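# Move two boiling chips into a flask with forceps

## Task

Using the blunt forceps (never a bare hand on a chip), transfer two boiling chips from the dish into the round-bottom flask. When done, the remaining chips must still be in the dish, the dish must sit level, and the flask must stand upright in its cork ring with the forceps withdrawn from it. Any hard squeeze or press on the glass, or letting it drop more than a few centimetres, breaks it and means failure.

## Robot and tools

Robot: two arms, left_arm (left five-finger hand) and right_arm (right hand). Calibrated base positions in the scene frame: left_arm (+0.042, +0.376, 0) m, right_arm (+0.050, -0.511, 0) m, each turned only slightly about z. A two-camera stand sits behind the arms. Loose objects may occasionally get nudged by something else.

Frames: the scene frame has its origin at table-top height midway between the arms, +z up, +x out over the table, left_arm on the +y side. Printed hand poses and velocities are in each arm's own base frame. Commanded offsets are along the axes of that arm's current Hand target.

Hand point: a point 0.15 m out from the wrist flange along the fingers and 0.05 m in front of the palm. Its +z runs along the straight fingers, +y out of the palm, +x across the palm away from the thumb on the right hand (toward the thumb on the left hand). Straight fingertips reach about 0.06-0.07 m past it along +z and lie 0.06 m behind it along -y. A wrist bracket on the little-finger side can collide with things; with fingers level the wrist may hang below the hand point by up to 0.11 m (palm down) or 0.23 m (palm up).

Row layout (28 numbers, all in [-1, 1], always both arms): left dx, dy, dz, rx, ry, rz; left thumb_turn, thumb_bend, index, middle, ring, little; left force_limit, speed; then the same 14 for the right arm. dx..rz are an offset from that arm's Hand target at the start of the action (not an absolute pose), in the Hand target's own axes; 1.0 equals 0.6 m or 180 degrees; rx, ry, rz form one rotation vector. Every row counts from the same start pose, and repeating an offset moves the arm further. Six zeros means re-command the current Hand target. Commanded orientation is clipped to within 32 degrees of the measured one each step.

Hand numbers are absolute targets: -1 open (thumb beside palm / straight), +1 closed (thumb across the palm / curled). force_limit maps -1..+1 to roughly 0..10 N (0..15 N for the two thumb motors). speed rises from near zero at -1 to full at +0.48 and stays full above. No number means 'unchanged': to keep a hand as is, resend the last eight numbers you actually sent for it (or, before any were sent, its hand_measured six plus hand_force_limit and hand_speed). For a soft grip close at speed -0.94 or lower. A grip closes around roughly 0.035-0.065 m thick objects, handles down to about 0.025 m.

Tools:
- execute_actions: actions = list of actions; each action is a table of up to 15 rows (one per 1/30 s step), a short table repeating its last row. cameras optional (names, ["all"] or []); images come by default only when actions is empty.
- move: target = one 28-number row or a list of up to 15 rows, each an offset from the Hand targets at the move's start (not from the previous row). speed in m/s, 0.002 to 3.6 (default 0.25), one value or one per target; turning is capped at twice that in rad/s. blend in m for rounding corners (0 = stop at each). stop_force in N, 3 to 120, ends an arm's path when its wrist sensor feels that much push; don't rely on it for light contacts, for turning hands, or when moving away from a surface. zero (with stop_force): true re-zeros before the move, false keeps the old zero. blocking=false returns early (not allowed with stop_force). All paths end together, capped at 10 s. Moves do not avoid obstacles; avoid routing a path close past an arm's own base.
- wait: seconds 0 to 10; arms hold their last command.
- stop: brakes a running move.
- zoom_image: camera (cam_high, cam_low, cam_left_wrist, cam_right_wrist) and region [x0, y0, x1, y1] in pixels, at most 504 by 504, from the newest image.
- show_instructions: shows reference pages.
- zero_wrist_force: arm = left_arm or right_arm.
- finished_scene: scene = this scene's number; irreversible.
Cameras: cam_high and cam_low 672x504, the two wrist cameras 616x616.

Results: end_effector_position (m), end_effector_quat_wxyz, velocities, Hand target (the last clipped command; the next offset counts from it; the hand often rests a bit short and a new command, even zeros, re-requests it). hand_measured, hand_stopped_by (moving, target, force, stalled, fault) and hand_load_n (positive = pushed open) each give six values in motor order. Wrist force/torque are in the end-effector axes, plus a peak line. Joint torques include arm weight. A move adds a 'move:' line with its ending (done, off_target, moving, held, fault) and limits (paced = clipped, held = steps withheld).

Avoid: arms are stiff, so commanding even slightly past a firm contact can trigger a fault; a joint torque over its limit (wrist joints 26.3 N m) or about 150 N net external force halts that arm for 10 s. Hot motors (MOTOR HOT line, brakes at 85 °C) come from long holds or stretched arms. A clearance check blocks arms coming too close to each other; any hit or squeeze between the hands is dangerous. Move slowly near glass, never let parts fall or leave the table, and don't release objects while moving.

Each tool is called after "Request:" as name(argument=value, ...), one argument or row to a line, values as JSON.

Reference images:

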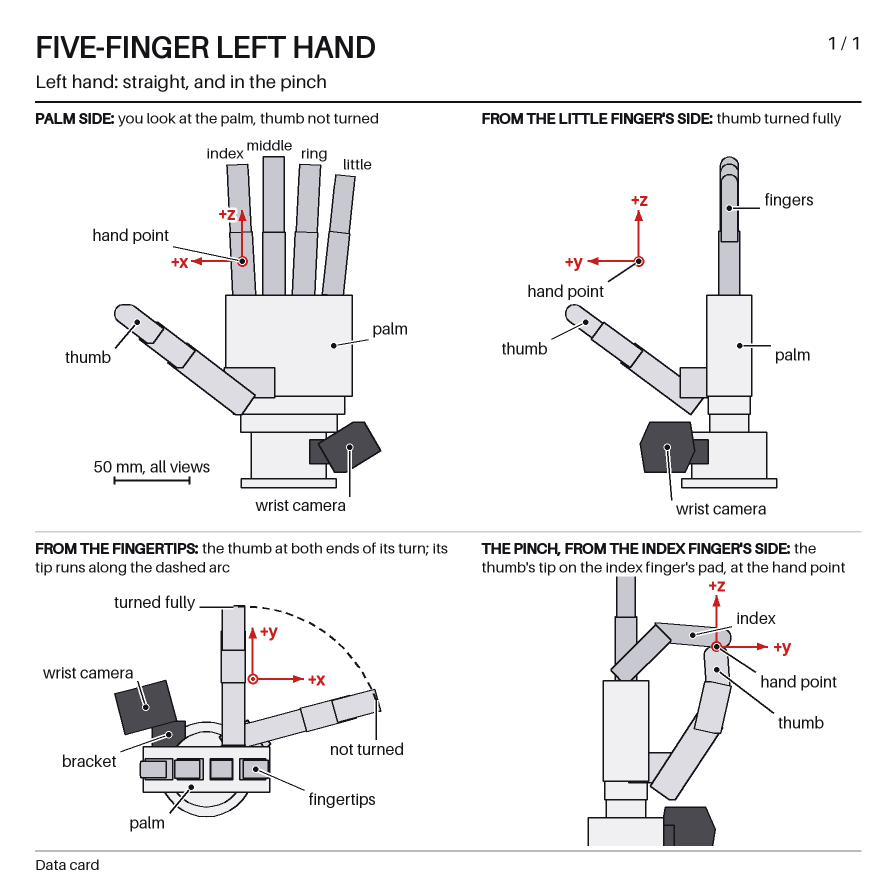

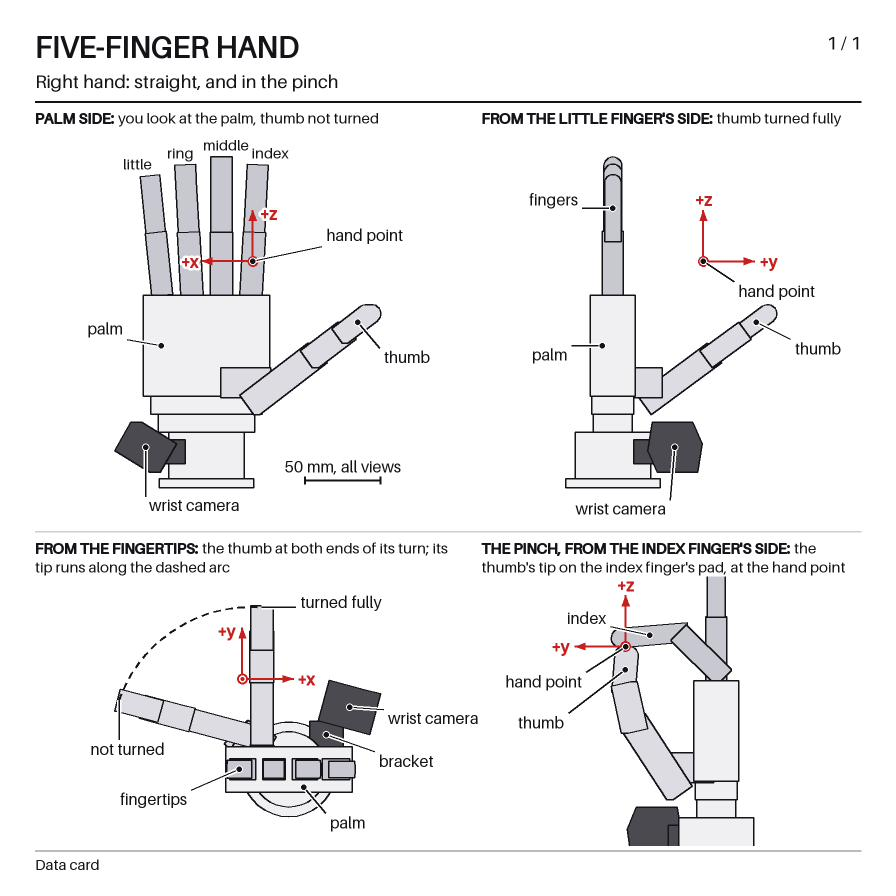

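## Session

Request:
execute_actions(
  actions=[],
)

Scene clock: 0.00 s.
left_arm: end_effector_position=(+0.1588, -0.5725, +0.1713) hand_measured=(-1.000, -1.000, -1.000, -1.000, -1.000, -1.000) hand_load_n=(+0.0, +0.0, +0.0, +0.0, +0.0, +0.0) hand_stopped_by=(target, target, target, target, target, target) hand_force_limit=0.00 hand_speed=-0.80 end_effector_quat_wxyz=(+0.371, +0.794, -0.476, -0.070) | right_arm: end_effector_position=(+0.6427, +0.1705, +0.2328) hand_measured=(-1.000, -1.000, -1.000, -1.000, -1.000, -1.000) hand_load_n=(+0.0, +0.0, +0.0, +0.0, +0.0, +0.0) hand_stopped_by=(target, target, target, target, target, target) hand_force_limit=0.00 hand_speed=-0.80 end_effector_quat_wxyz=(+0.022, +0.838, +0.544, -0.028)
Joint positions: left_arm=[2.485 -2.201 -1.504 2.067 -0.798 2.02] | right_arm=[0.171 -0.589 0.39 1.805 1.633 0.591]
Joint velocities: within noise
Joint torques (N m): no reading
Wrist force (N): no reading
Wrist torque (N m): no reading
Wrist force, peak (N): no reading
Hand target: left_arm +0.1588, -0.5725, +0.1713; +0.371, +0.794, -0.476, -0.070 | right_arm +0.6427, +0.1705, +0.2328; +0.022, +0.838, +0.544, -0.028

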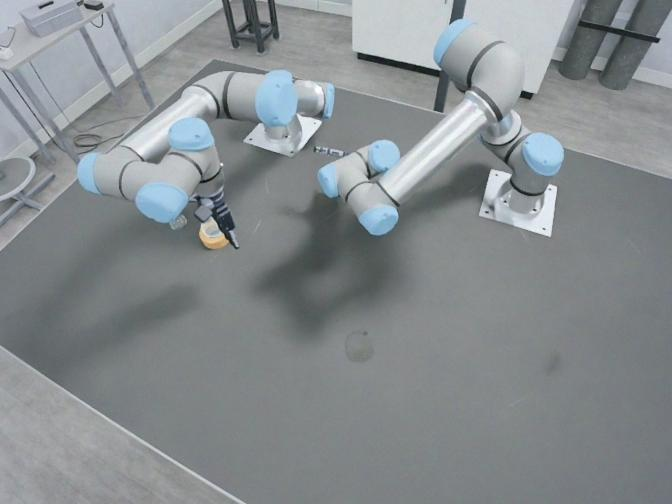

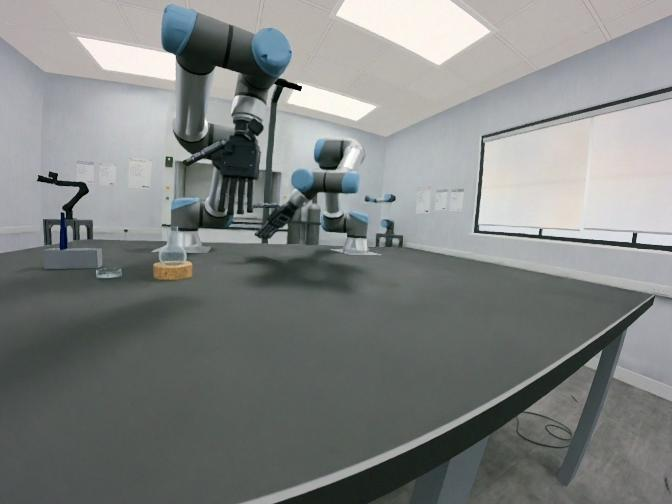

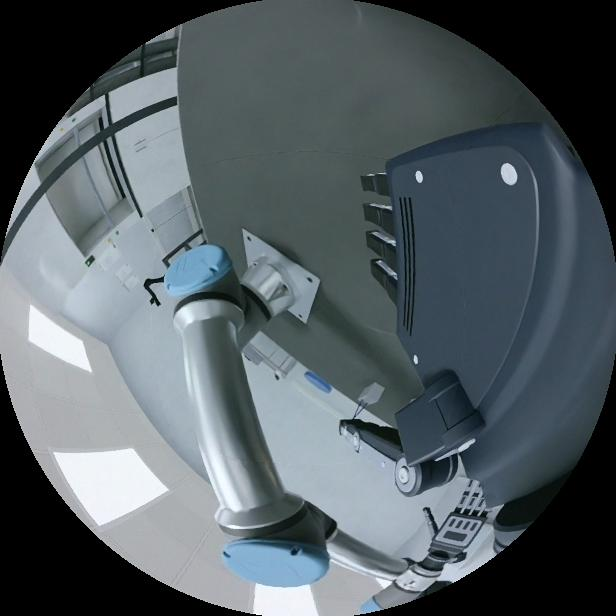

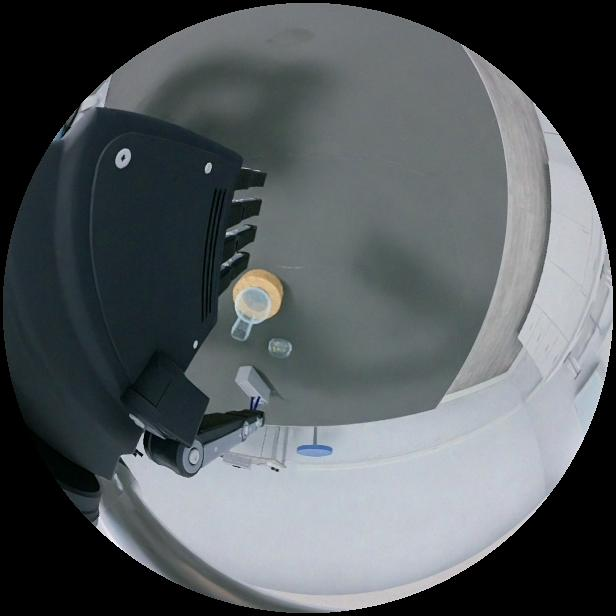

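Request:
zoom_image(
  camera="cam_low",
  region=[20, 180, 240, 300],
)

Request:
zoom_image(
  camera="cam_right_wrist",
  region=[200, 240, 340, 430],
)

Request:
zoom_image(
  camera="cam_high",
  region=[60, 110, 360, 290],
)

Scaled by 2.291 from the camera's 672x504 image, which has a finer 960x720 frame.

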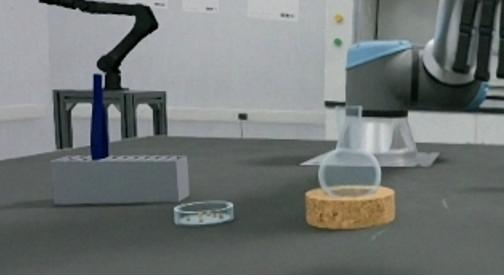

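Scaled by 2.653 from the camera's 616x616 image, which has a finer 880x880 frame.

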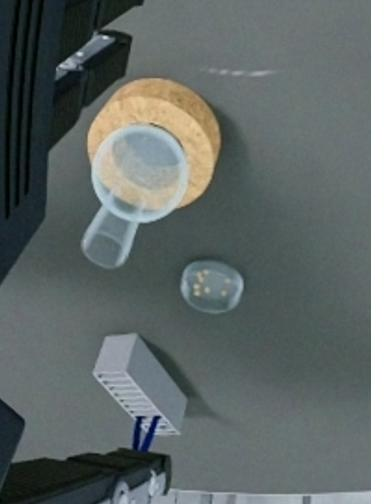

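Scaled by 1.680 from the camera's 672x504 image, which has a finer 960x720 frame.

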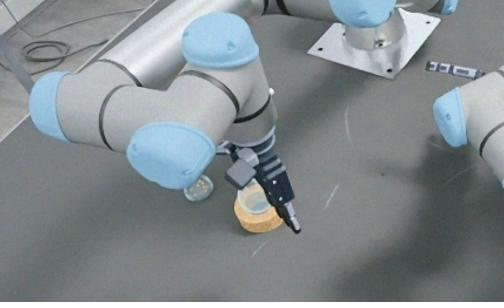

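Request:
move(
  target=[0,0,0,0,0,0,-1,-1,-1,-1,-1,-1,-1,-0.8,0,0,-0.25,0,0,0,-1,-1,-1,-1,-1,-1,-1,-0.8],
  cameras=["all"],
)

Scene clock: 8.83 s.
left_arm: end_effector_position=(+0.1588, -0.5725, +0.1713) hand_measured=(-1.000, -1.000, -1.000, -1.000, -1.000, -1.000) hand_load_n=(+0.0, +0.0, +0.0, +0.0, +0.0, +0.0) hand_stopped_by=(target, target, target, target, target, target) hand_force_limit=-1.00 hand_speed=-0.80 end_effector_quat_wxyz=(+0.371, +0.794, -0.476, -0.070) | right_arm: end_effector_position=(+0.6449, +0.1798, +0.3813) hand_measured=(-1.000, -1.000, -1.000, -1.000, -1.000, -1.000) hand_load_n=(+0.0, +0.0, +0.0, +0.0, +0.0, +0.0) hand_stopped_by=(target, target, target, target, target, target) hand_force_limit=-1.00 hand_speed=-0.80 end_effector_quat_wxyz=(+0.074, +0.808, +0.576, +0.101)
Joint positions: left_arm=[2.485 -2.201 -1.504 2.067 -0.798 2.02] | right_arm=[0.173 -0.635 0.035 1.925 1.616 0.5]
Joint torques (N m): left_arm=[-1.05 43.27 14.44 -2.57 1.48 0.12] | right_arm=[8.79 -55.73 -7.88 2.11 0.58 -0.26]
Wrist force (N): left_arm=[-0.2 0.3 0.3] | right_arm=[-0.1 0.0 -0.1]
Wrist torque (N m): left_arm=[0.03 0.04 -0.03] | right_arm=[0.05 0.00 -0.04]
Wrist force, peak (N): left_arm=[0.2 -0.2 0.6] | right_arm=[-0.2 -0.2 -2.1]
Hand target: left_arm +0.1588, -0.5725, +0.1713; +0.371, +0.794, -0.476, -0.070 | right_arm +0.6463, +0.1805, +0.3824; +0.022, +0.838, +0.544, -0.028
Off the commanded pose: left_arm 0.000 m, 0 deg | right_arm 0.002 m, 17 deg.
elbow stopped short (right arm): the move would have taken joint 3 (elbow) straighter than the controller allows.
move: off_target (right_arm)

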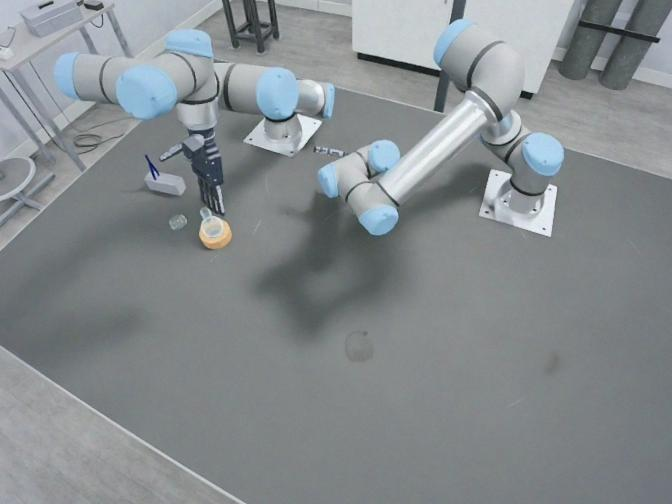

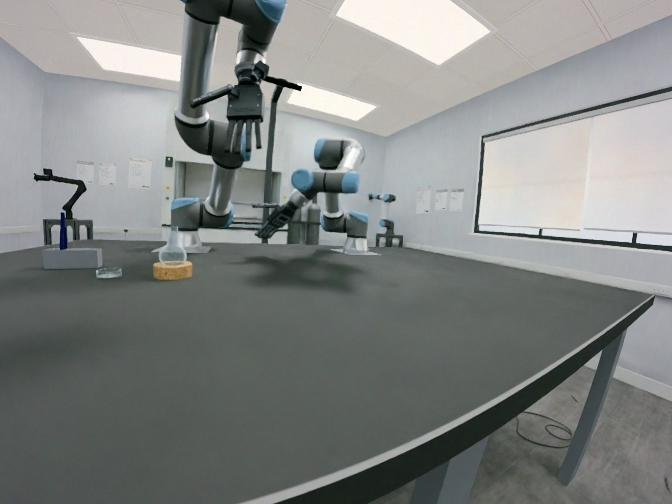

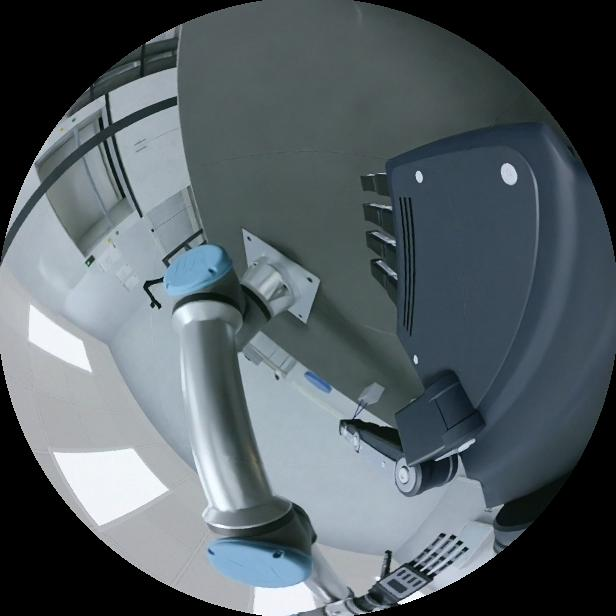

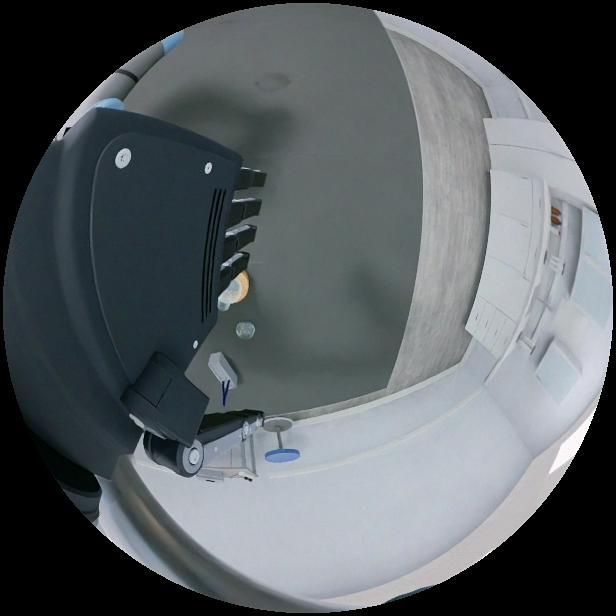

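Request:
zoom_image(
  camera="cam_high",
  region=[130, 130, 260, 260],
)

Request:
zoom_image(
  camera="cam_right_wrist",
  region=[190, 250, 290, 430],
)

Request:
zoom_image(
  camera="cam_low",
  region=[20, 200, 220, 300],
)

Scaled by 3.877 from the camera's 672x504 image, which has a finer 960x720 frame.

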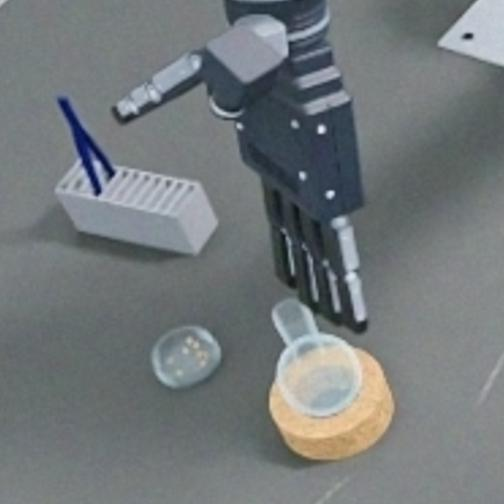

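Scaled by 2.800 from the camera's 616x616 image, which has a finer 880x880 frame.

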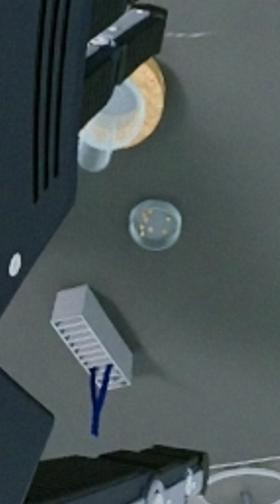

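Scaled by 2.520 from the camera's 672x504 image, which has a finer 960x720 frame.

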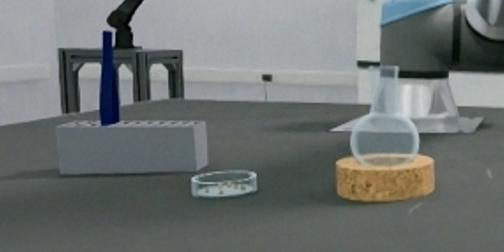

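Request:
zoom_image(
  camera="cam_right_wrist",
  region=[100, 100, 340, 500],
)

Scaled by 1.260 from the camera's 616x616 image, which has a finer 880x880 frame.

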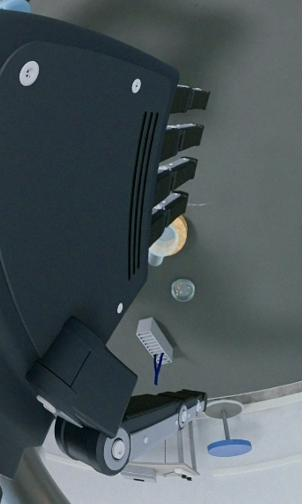

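Request:
move(
  target=[0,0,0,0,0,0,-1,-1,-1,-1,-1,-1,-1,-0.8,0.0332,0.0417,0.0853,-0.2346,0.475,0.2546,-1,-1,-1,-1,-1,-1,-1,-0.8],
  speed=0.4,
  cameras=["cam_high","cam_right_wrist"],
)

Scene clock: 28.63 s.
left_arm: end_effector_position=(+0.1588, -0.5725, +0.1713) hand_measured=(-1.000, -1.000, -1.000, -1.000, -1.000, -1.000) hand_load_n=(+0.0, -0.5, +0.0, +0.0, +0.0, +0.0) hand_stopped_by=(target, target, target, target, target, target) hand_force_limit=-1.00 hand_speed=-0.80 end_effector_quat_wxyz=(+0.371, +0.794, -0.476, -0.070) | right_arm: end_effector_position=(+0.6760, +0.1852, +0.3300) hand_measured=(-1.000, -1.000, -1.000, -1.000, -1.000, -1.000) hand_load_n=(+0.0, +0.0, +0.0, +0.0, +0.0, +0.0) hand_stopped_by=(target, target, target, target, target, target) hand_force_limit=-1.00 hand_speed=-0.80 end_effector_quat_wxyz=(-0.061, +0.705, +0.062, +0.704) end_effector_velocity=(+0.001, -0.002, +0.001) end_effector_angular_velocity=(+0.001, -0.006, -0.004)
Joint positions: left_arm=[2.485 -2.201 -1.504 2.067 -0.798 2.02] | right_arm=[0.156 -1.4 1.712 -0.31 1.553 1.57]
Joint velocities: left_arm=[within noise] | right_arm=[-0.001 0 0.001 -0.007 0.003 0]
Joint torques (N m): left_arm=[-0.65 43.05 15.07 -2.4 1.47 0.05] | right_arm=[-11.3 -35.02 -13.83 -2.55 0.9 1.08]
Wrist force (N): left_arm=[0.1 -0.1 0.2] | right_arm=[-1.1 -0.1 -1.4]
Wrist torque (N m): left_arm=[-0.02 0.00 0.00] | right_arm=[0.12 -0.07 -0.02]
Wrist force, peak (N): left_arm=[0.2 0.5 -0.3] | right_arm=[-1.4 -0.5 -1.5]
Hand target: left_arm +0.1588, -0.5725, +0.1713; +0.371, +0.794, -0.476, -0.070 | right_arm +0.6760, +0.1851, +0.3301; -0.061, +0.705, +0.062, +0.704
Off the commanded pose: left_arm 0.000 m, 0 deg | right_arm 0.000 m, 0 deg.
move: done
Images, in order (width x height): cam_high 672x504, cam_right_wrist 616x616.

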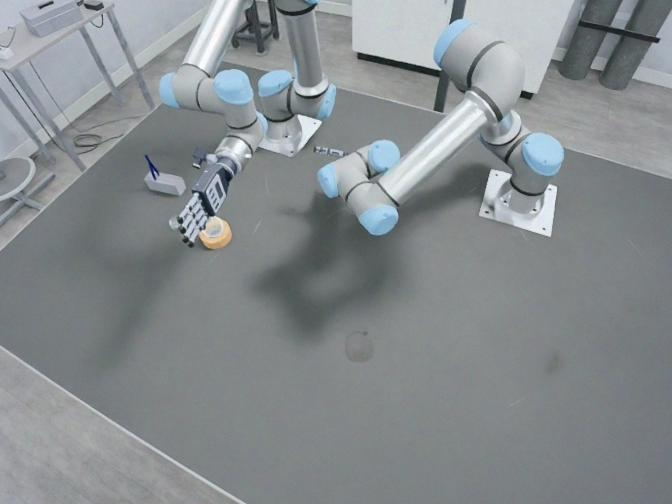

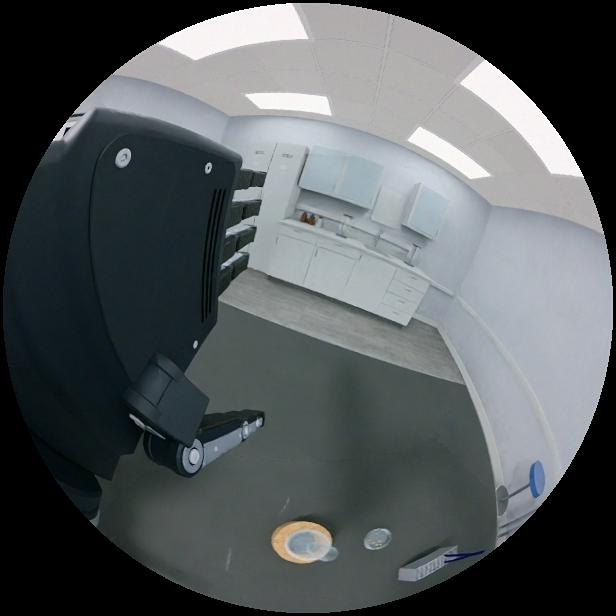

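Request:
zoom_image(
  camera="cam_right_wrist",
  region=[380, 500, 500, 600],
)

Request:
zoom_image(
  camera="cam_high",
  region=[130, 140, 250, 260],
)

Scaled by 4.200 from the camera's 616x616 image, which has a finer 880x880 frame.

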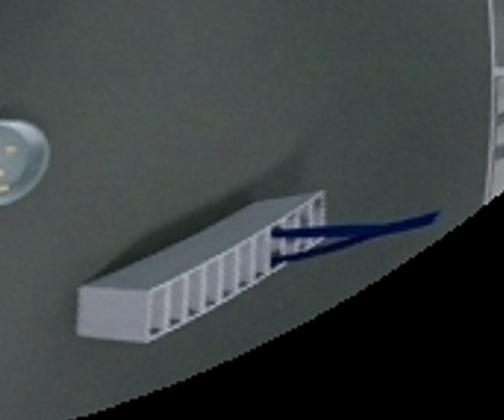

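Scaled by 4.200 from the camera's 672x504 image, which has a finer 960x720 frame.

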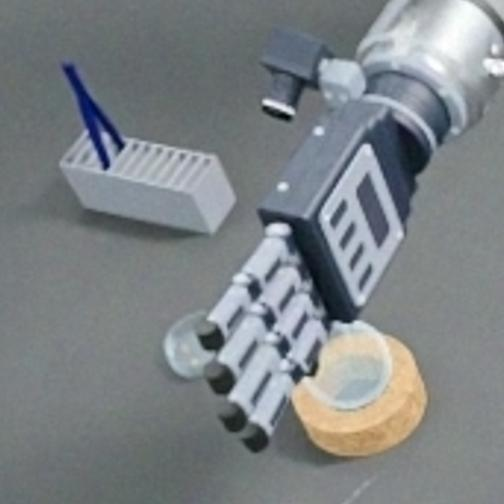

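Request:
move(
  target=[
    [0,0,0,0,0,0,-1,-1,-1,-1,-1,-1,-1,-0.8,0,-0.0767,-0.0983,0.4444,0,0,1,-1,-1,-1,-1,-1,-0.2,0],
    [0,0,0,0,0,0,-1,-1,-1,-1,-1,-1,-1,-0.8,-0.1833,0.5647,-0.3978,0.9989,0,0,1,-1,-1,-1,-1,-1,-0.2,0],
  ],
  speed=0.4,
  blend=0.05,
  cameras=["all"],
)

Scene clock: 38.77 s.
left_arm: end_effector_position=(+0.1588, -0.5725, +0.1713) hand_measured=(-1.000, -1.000, -1.000, -1.000, -1.000, -1.000) hand_load_n=(+0.0, +0.0, +0.0, +0.0, +0.0, +0.0) hand_stopped_by=(target, target, target, target, target, target) hand_force_limit=-1.00 hand_speed=-0.80 end_effector_quat_wxyz=(+0.371, +0.794, -0.476, -0.070) | right_arm: end_effector_position=(+0.5211, -0.1135, +0.2411) hand_measured=(+1.000, -1.000, -1.000, -1.000, -1.000, -1.000) hand_load_n=(+0.0, +0.0, +0.0, +0.0, +0.0, +0.0) hand_stopped_by=(target, target, target, target, target, target) hand_force_limit=-0.20 hand_speed=0.00 end_effector_quat_wxyz=(+0.705, -0.056, -0.705, -0.055)
Joint positions: left_arm=[2.485 -2.201 -1.504 2.067 -0.798 2.02] | right_arm=[-0.443 -0.435 0.358 0.077 -1.856 1.571]
Joint torques (N m): left_arm=[-0.3 43.23 14.59 -2.47 1.59 0.17] | right_arm=[7.08 -67.35 -11.32 0.83 -1 -0.64]
Wrist force (N): left_arm=[0.0 0.2 0.1] | right_arm=[-0.9 -0.6 -1.3]
Wrist torque (N m): left_arm=[0.03 0.01 -0.02] | right_arm=[0.04 -0.10 -0.02]
Wrist force, peak (N): left_arm=[0.4 0.3 -0.1] | right_arm=[-3.4 -4.4 -2.2]
Hand target: left_arm +0.1588, -0.5725, +0.1713; +0.371, +0.794, -0.476, -0.070 | right_arm +0.5210, -0.1135, +0.2411; +0.705, -0.056, -0.705, -0.055 (not the last commanded pose)
Off the commanded pose: left_arm 0.000 m, 0 deg | right_arm 0.082 m, 19 deg.
move: held (right_arm; a check stopped the path); path passed 1 of 2 targets; limits=held
pose unreachable (right arm): on one or more control steps of this call, first in action 0 (counted from 0), this arm could not follow its commanded pose, so it was not sent that pose on those steps. It may still have moved: this result reports where it is.
cause: moving toward the commanded pose would bring two parts of the arm too close to each other (joints 4 (wrist 1) to 6 (wrist 3) lie between them).

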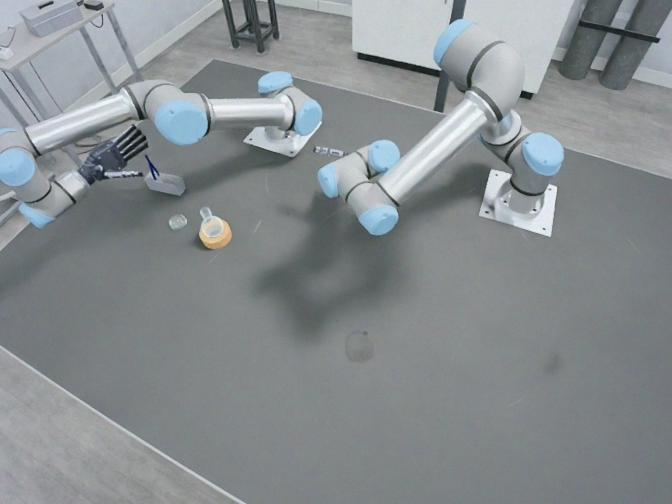

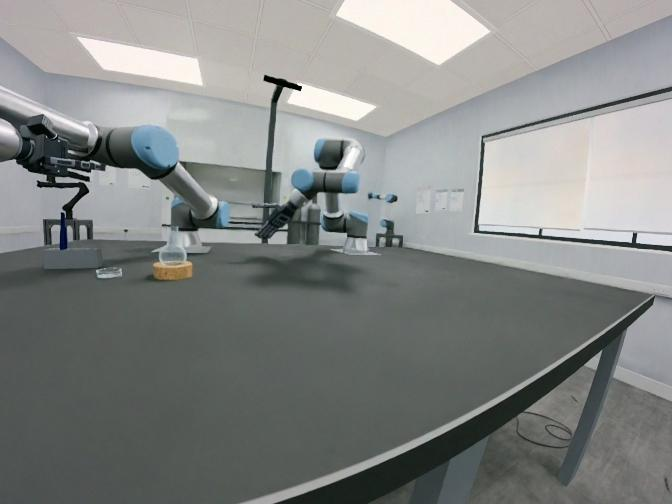

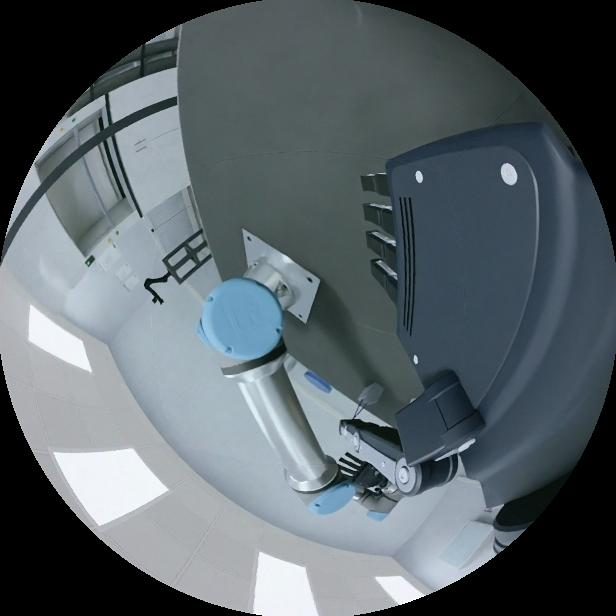

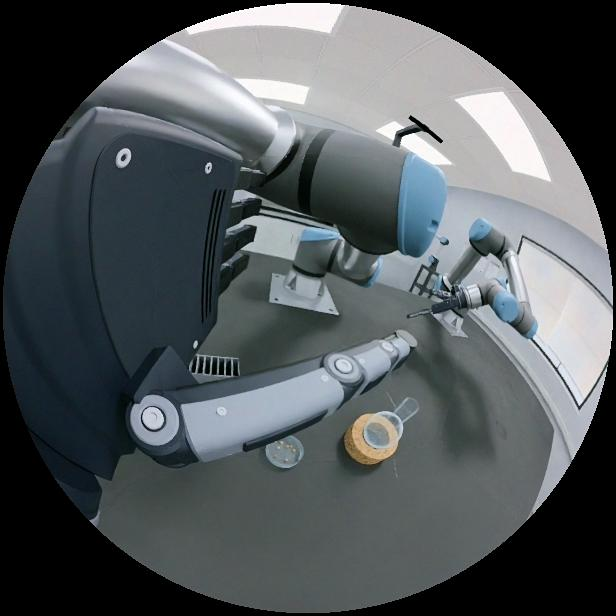

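Request:
zoom_image(
  camera="cam_right_wrist",
  region=[180, 230, 420, 470],
)

Request:
zoom_image(
  camera="cam_high",
  region=[80, 110, 240, 260],
)

Scaled by 2.100 from the camera's 616x616 image, which has a finer 880x880 frame.

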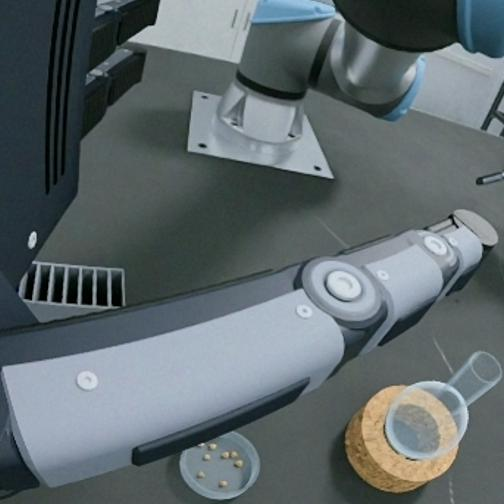

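Scaled by 3.150 from the camera's 672x504 image, which has a finer 960x720 frame.

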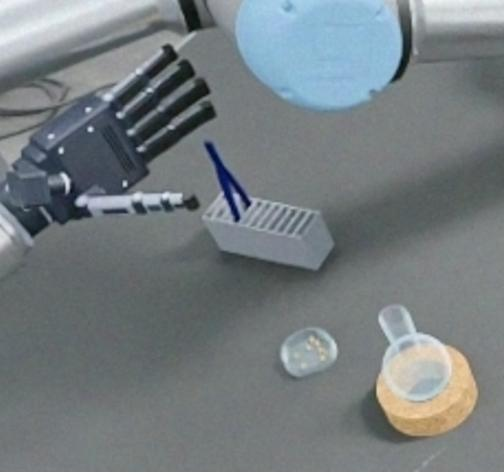

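Request:
move(
  target=[
    [0,0,0,0,0,0,-1,-1,-1,-1,-1,-1,-1,-0.8,-0.0683,-0.216,0.0687,0,0,0,1,-1,-1,-1,-1,-1,-0.2,0],
    [0,0,0,0,0,0,-1,-1,-1,-1,-1,-1,-1,-0.8,-0.0683,-0.216,0.0687,0.0944,0,0,1,-1,-1,-1,-1,-1,-0.2,0],
  ],
  speed=0.2,
  blend=0.02,
  cameras=["cam_high","cam_right_wrist"],
)

Scene clock: 44.43 s.
left_arm: end_effector_position=(+0.1588, -0.5725, +0.1713) hand_measured=(-1.000, -1.000, -1.000, -1.000, -1.000, -1.000) hand_load_n=(+0.0, +0.0, +0.0, +0.0, +0.0, +0.0) hand_stopped_by=(target, target, target, target, target, target) hand_force_limit=-1.00 hand_speed=-0.80 end_effector_quat_wxyz=(+0.371, +0.794, -0.476, -0.070) | right_arm: end_effector_position=(+0.4601, -0.2350, +0.2003) hand_measured=(+1.000, -1.000, -1.000, -1.000, -1.000, -1.000) hand_load_n=(+0.5, +0.0, +0.0, +0.0, +0.0, +0.0) hand_stopped_by=(target, target, target, target, target, target) hand_force_limit=-0.20 hand_speed=0.00 end_effector_quat_wxyz=(+0.705, +0.049, -0.705, +0.050)
Joint positions: left_arm=[2.485 -2.201 -1.504 2.067 -0.798 2.02] | right_arm=[-0.524 -0.552 0.692 -0.14 -2.234 1.571]
Joint torques (N m): left_arm=[-0.89 43.34 14.94 -2.51 1.74 0.09] | right_arm=[-8.76 -40.74 -17.44 2.63 -0.71 -1.4]
Wrist force (N): left_arm=[0.2 0.5 0.0] | right_arm=[-0.8 -0.7 -1.3]
Wrist torque (N m): left_arm=[0.07 -0.03 -0.01] | right_arm=[0.02 -0.12 -0.04]
Wrist force, peak (N): left_arm=[-0.2 0.3 0.5] | right_arm=[-1.4 -1.9 -0.9]
Hand target: left_arm +0.1588, -0.5725, +0.1713; +0.371, +0.794, -0.476, -0.070 | right_arm +0.4601, -0.2351, +0.2002; +0.705, +0.049, -0.705, +0.050
Off the commanded pose: left_arm 0.000 m, 0 deg | right_arm 0.000 m, 0 deg.
move: done
Images, in order (width x height): cam_high 672x504, cam_right_wrist 616x616.

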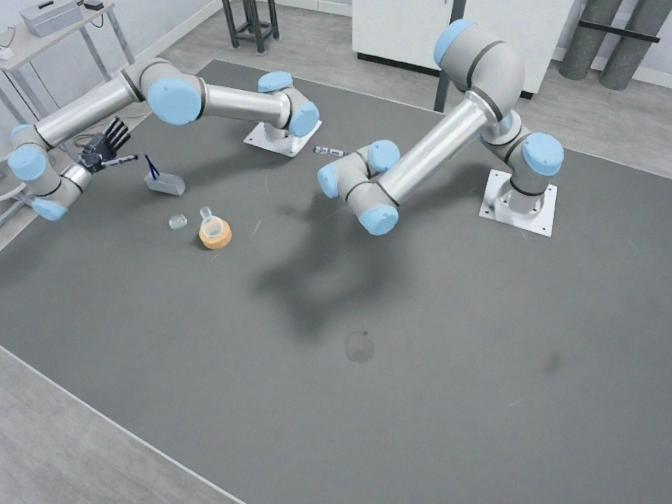

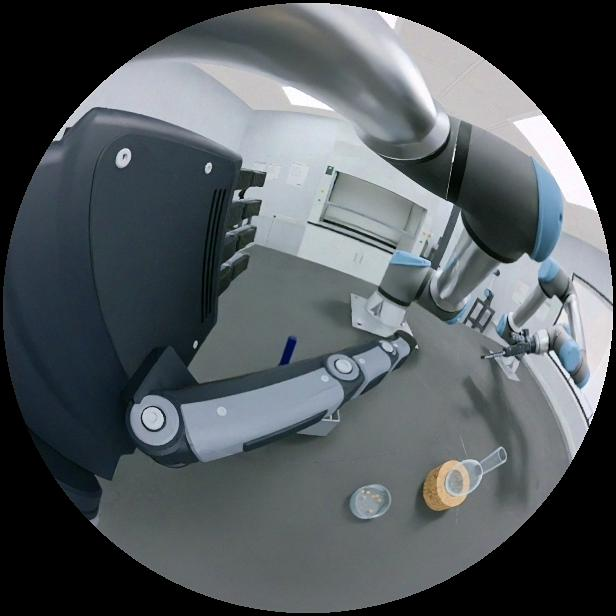

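Request:
move(
  target=[0,0,0,0,0,0,-1,-1,-1,-1,-1,-1,-1,-0.8,0,0,0,0,0,0,1,0,-1,-1,-1,-1,-0.2,0],
  speed=0.2,
  cameras=["cam_right_wrist"],
)

Scene clock: 47.63 s.
left_arm: end_effector_position=(+0.1588, -0.5725, +0.1713) hand_measured=(-1.000, -1.000, -1.000, -1.000, -1.000, -1.000) hand_load_n=(+0.0, +0.0, +0.0, +0.0, +0.5, +0.0) hand_stopped_by=(target, target, target, target, target, target) hand_force_limit=-1.00 hand_speed=-0.80 end_effector_quat_wxyz=(+0.371, +0.794, -0.476, -0.070) | right_arm: end_effector_position=(+0.4601, -0.2351, +0.2002) hand_measured=(+1.000, +0.000, -1.000, -1.000, -1.000, -1.000) hand_load_n=(+0.0, +0.0, +0.0, +0.0, +0.0, +0.0) hand_stopped_by=(target, target, target, target, target, target) hand_force_limit=-0.20 hand_speed=0.00 end_effector_quat_wxyz=(+0.705, +0.049, -0.705, +0.050)
Joint positions: left_arm=[2.485 -2.201 -1.504 2.067 -0.798 2.02] | right_arm=[-0.524 -0.552 0.692 -0.14 -2.234 1.571]
Joint torques (N m): left_arm=[-0.25 43.9 15.17 -2.58 1.63 0.17] | right_arm=[-11.9 -40.9 -14.24 2.59 -0.57 -1.31]
Wrist force (N): left_arm=[0.0 -0.2 0.2] | right_arm=[-0.9 -0.8 -1.4]
Wrist torque (N m): left_arm=[-0.04 0.01 -0.01] | right_arm=[0.02 -0.11 -0.05]
Wrist force, peak (N): left_arm=[0.3 -0.2 0.3] | right_arm=[-0.9 -1.0 -1.4]
Hand target: left_arm +0.1588, -0.5725, +0.1713; +0.371, +0.794, -0.476, -0.070 | right_arm +0.4601, -0.2351, +0.2002; +0.705, +0.049, -0.705, +0.050
Off the commanded pose: left_arm 0.000 m, 0 deg | right_arm 0.000 m, 0 deg.
move: done
Images, in order (width x height): cam_right_wrist 616x616.

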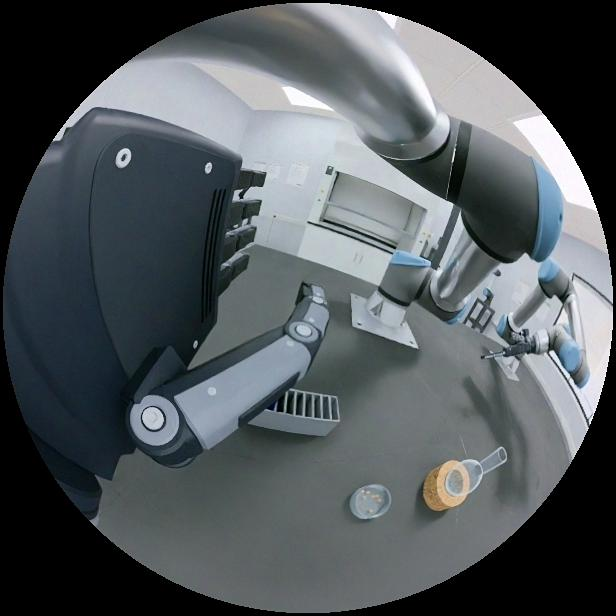

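Request:
zoom_image(
  camera="cam_right_wrist",
  region=[230, 270, 390, 450],
)

Scaled by 2.800 from the camera's 616x616 image, which has a finer 880x880 frame.

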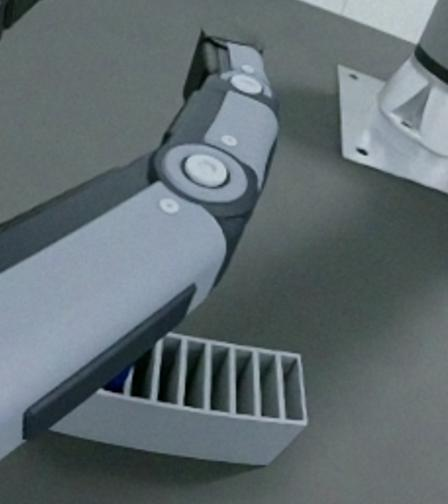

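Request:
move(
  target=[
    [0,0,0,0,0,0,-1,-1,-1,-1,-1,-1,-1,-0.8,0,-0.0028,0.0325,0,0,0,1,0,-1,-1,-1,-1,-0.2,0],
    [0,0,0,0,0,0,-1,-1,-1,-1,-1,-1,-1,-0.8,-0.125,-0.0028,0.0325,0,0,0,1,0,-1,-1,-1,-1,-0.2,0],
  ],
  speed=0.12,
  cameras=["cam_high","cam_right_wrist"],
)

Request:
zoom_image(
  camera="cam_right_wrist",
  region=[200, 220, 400, 460],
)

Request:
zoom_image(
  camera="cam_high",
  region=[60, 90, 220, 240],
)

Scene clock: 51.03 s.
left_arm: end_effector_position=(+0.1588, -0.5725, +0.1713) hand_measured=(-1.000, -1.000, -1.000, -1.000, -1.000, -1.000) hand_load_n=(+0.0, +0.0, +0.0, +0.0, +0.0, +0.0) hand_stopped_by=(target, target, target, target, target, target) hand_force_limit=-1.00 hand_speed=-0.80 end_effector_quat_wxyz=(+0.371, +0.794, -0.476, -0.070) | right_arm: end_effector_position=(+0.4410, -0.2395, +0.1252) hand_measured=(+1.000, +0.000, -1.000, -1.000, -1.000, -1.000) hand_load_n=(+0.0, +0.0, +0.0, +0.0, +0.0, +0.0) hand_stopped_by=(target, target, target, target, target, target) hand_force_limit=-0.20 hand_speed=0.00 end_effector_quat_wxyz=(+0.705, +0.049, -0.705, +0.049)
Joint positions: left_arm=[2.485 -2.201 -1.504 2.067 -0.798 2.02] | right_arm=[-0.542 -0.547 0.88 -0.332 -2.252 1.571]
Joint torques (N m): left_arm=[-0.13 44.21 14.54 -2.49 1.73 0.08] | right_arm=[11.85 -61.68 -19.27 0.69 -0.68 -1.54]
Wrist force (N): left_arm=[0.1 -0.2 0.0] | right_arm=[-0.8 -0.6 -1.2]
Wrist torque (N m): left_arm=[-0.03 -0.02 0.01] | right_arm=[0.03 -0.13 -0.04]
Wrist force, peak (N): left_arm=[-0.5 0.1 -0.1] | right_arm=[-2.1 -0.8 -1.3]
Hand target: left_arm +0.1588, -0.5725, +0.1713; +0.371, +0.794, -0.476, -0.070 | right_arm +0.4410, -0.2395, +0.1252; +0.705, +0.049, -0.705, +0.050
Off the commanded pose: left_arm 0.000 m, 0 deg | right_arm 0.000 m, 0 deg.
move: done
Images, in order (width x height): cam_high 672x504, cam_right_wrist 616x616.

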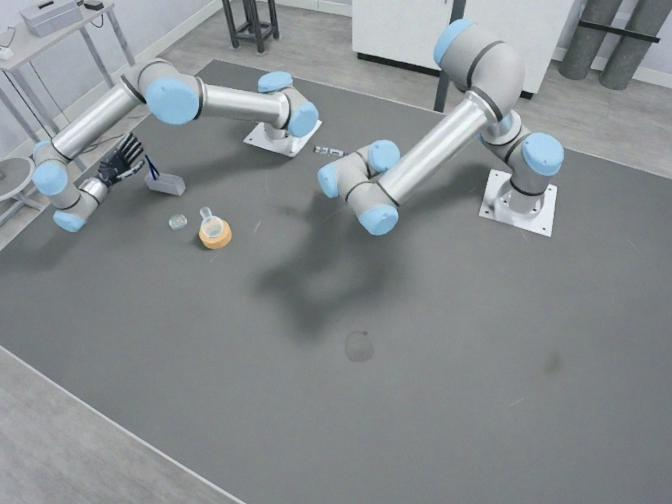

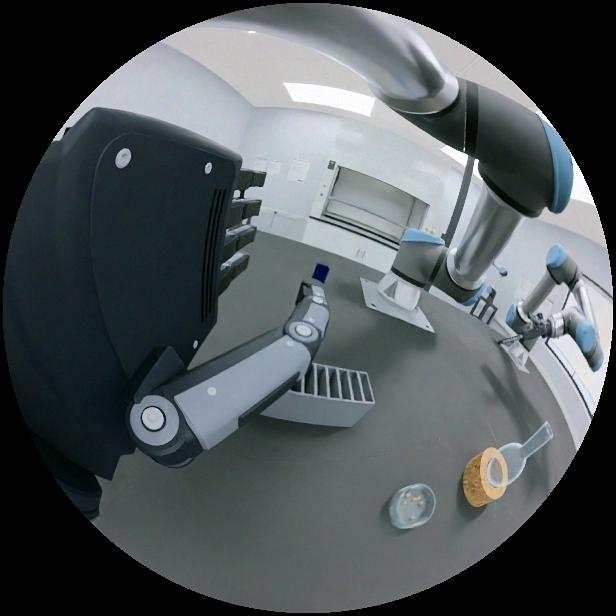

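Scaled by 2.100 from the camera's 616x616 image, which has a finer 880x880 frame.

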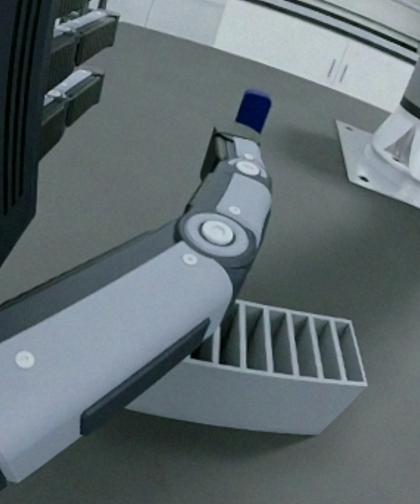

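Scaled by 3.150 from the camera's 672x504 image, which has a finer 960x720 frame.

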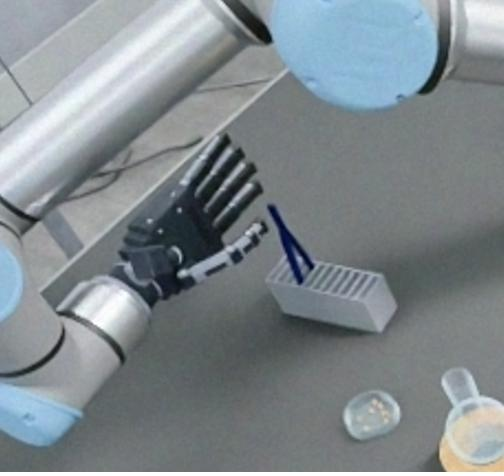

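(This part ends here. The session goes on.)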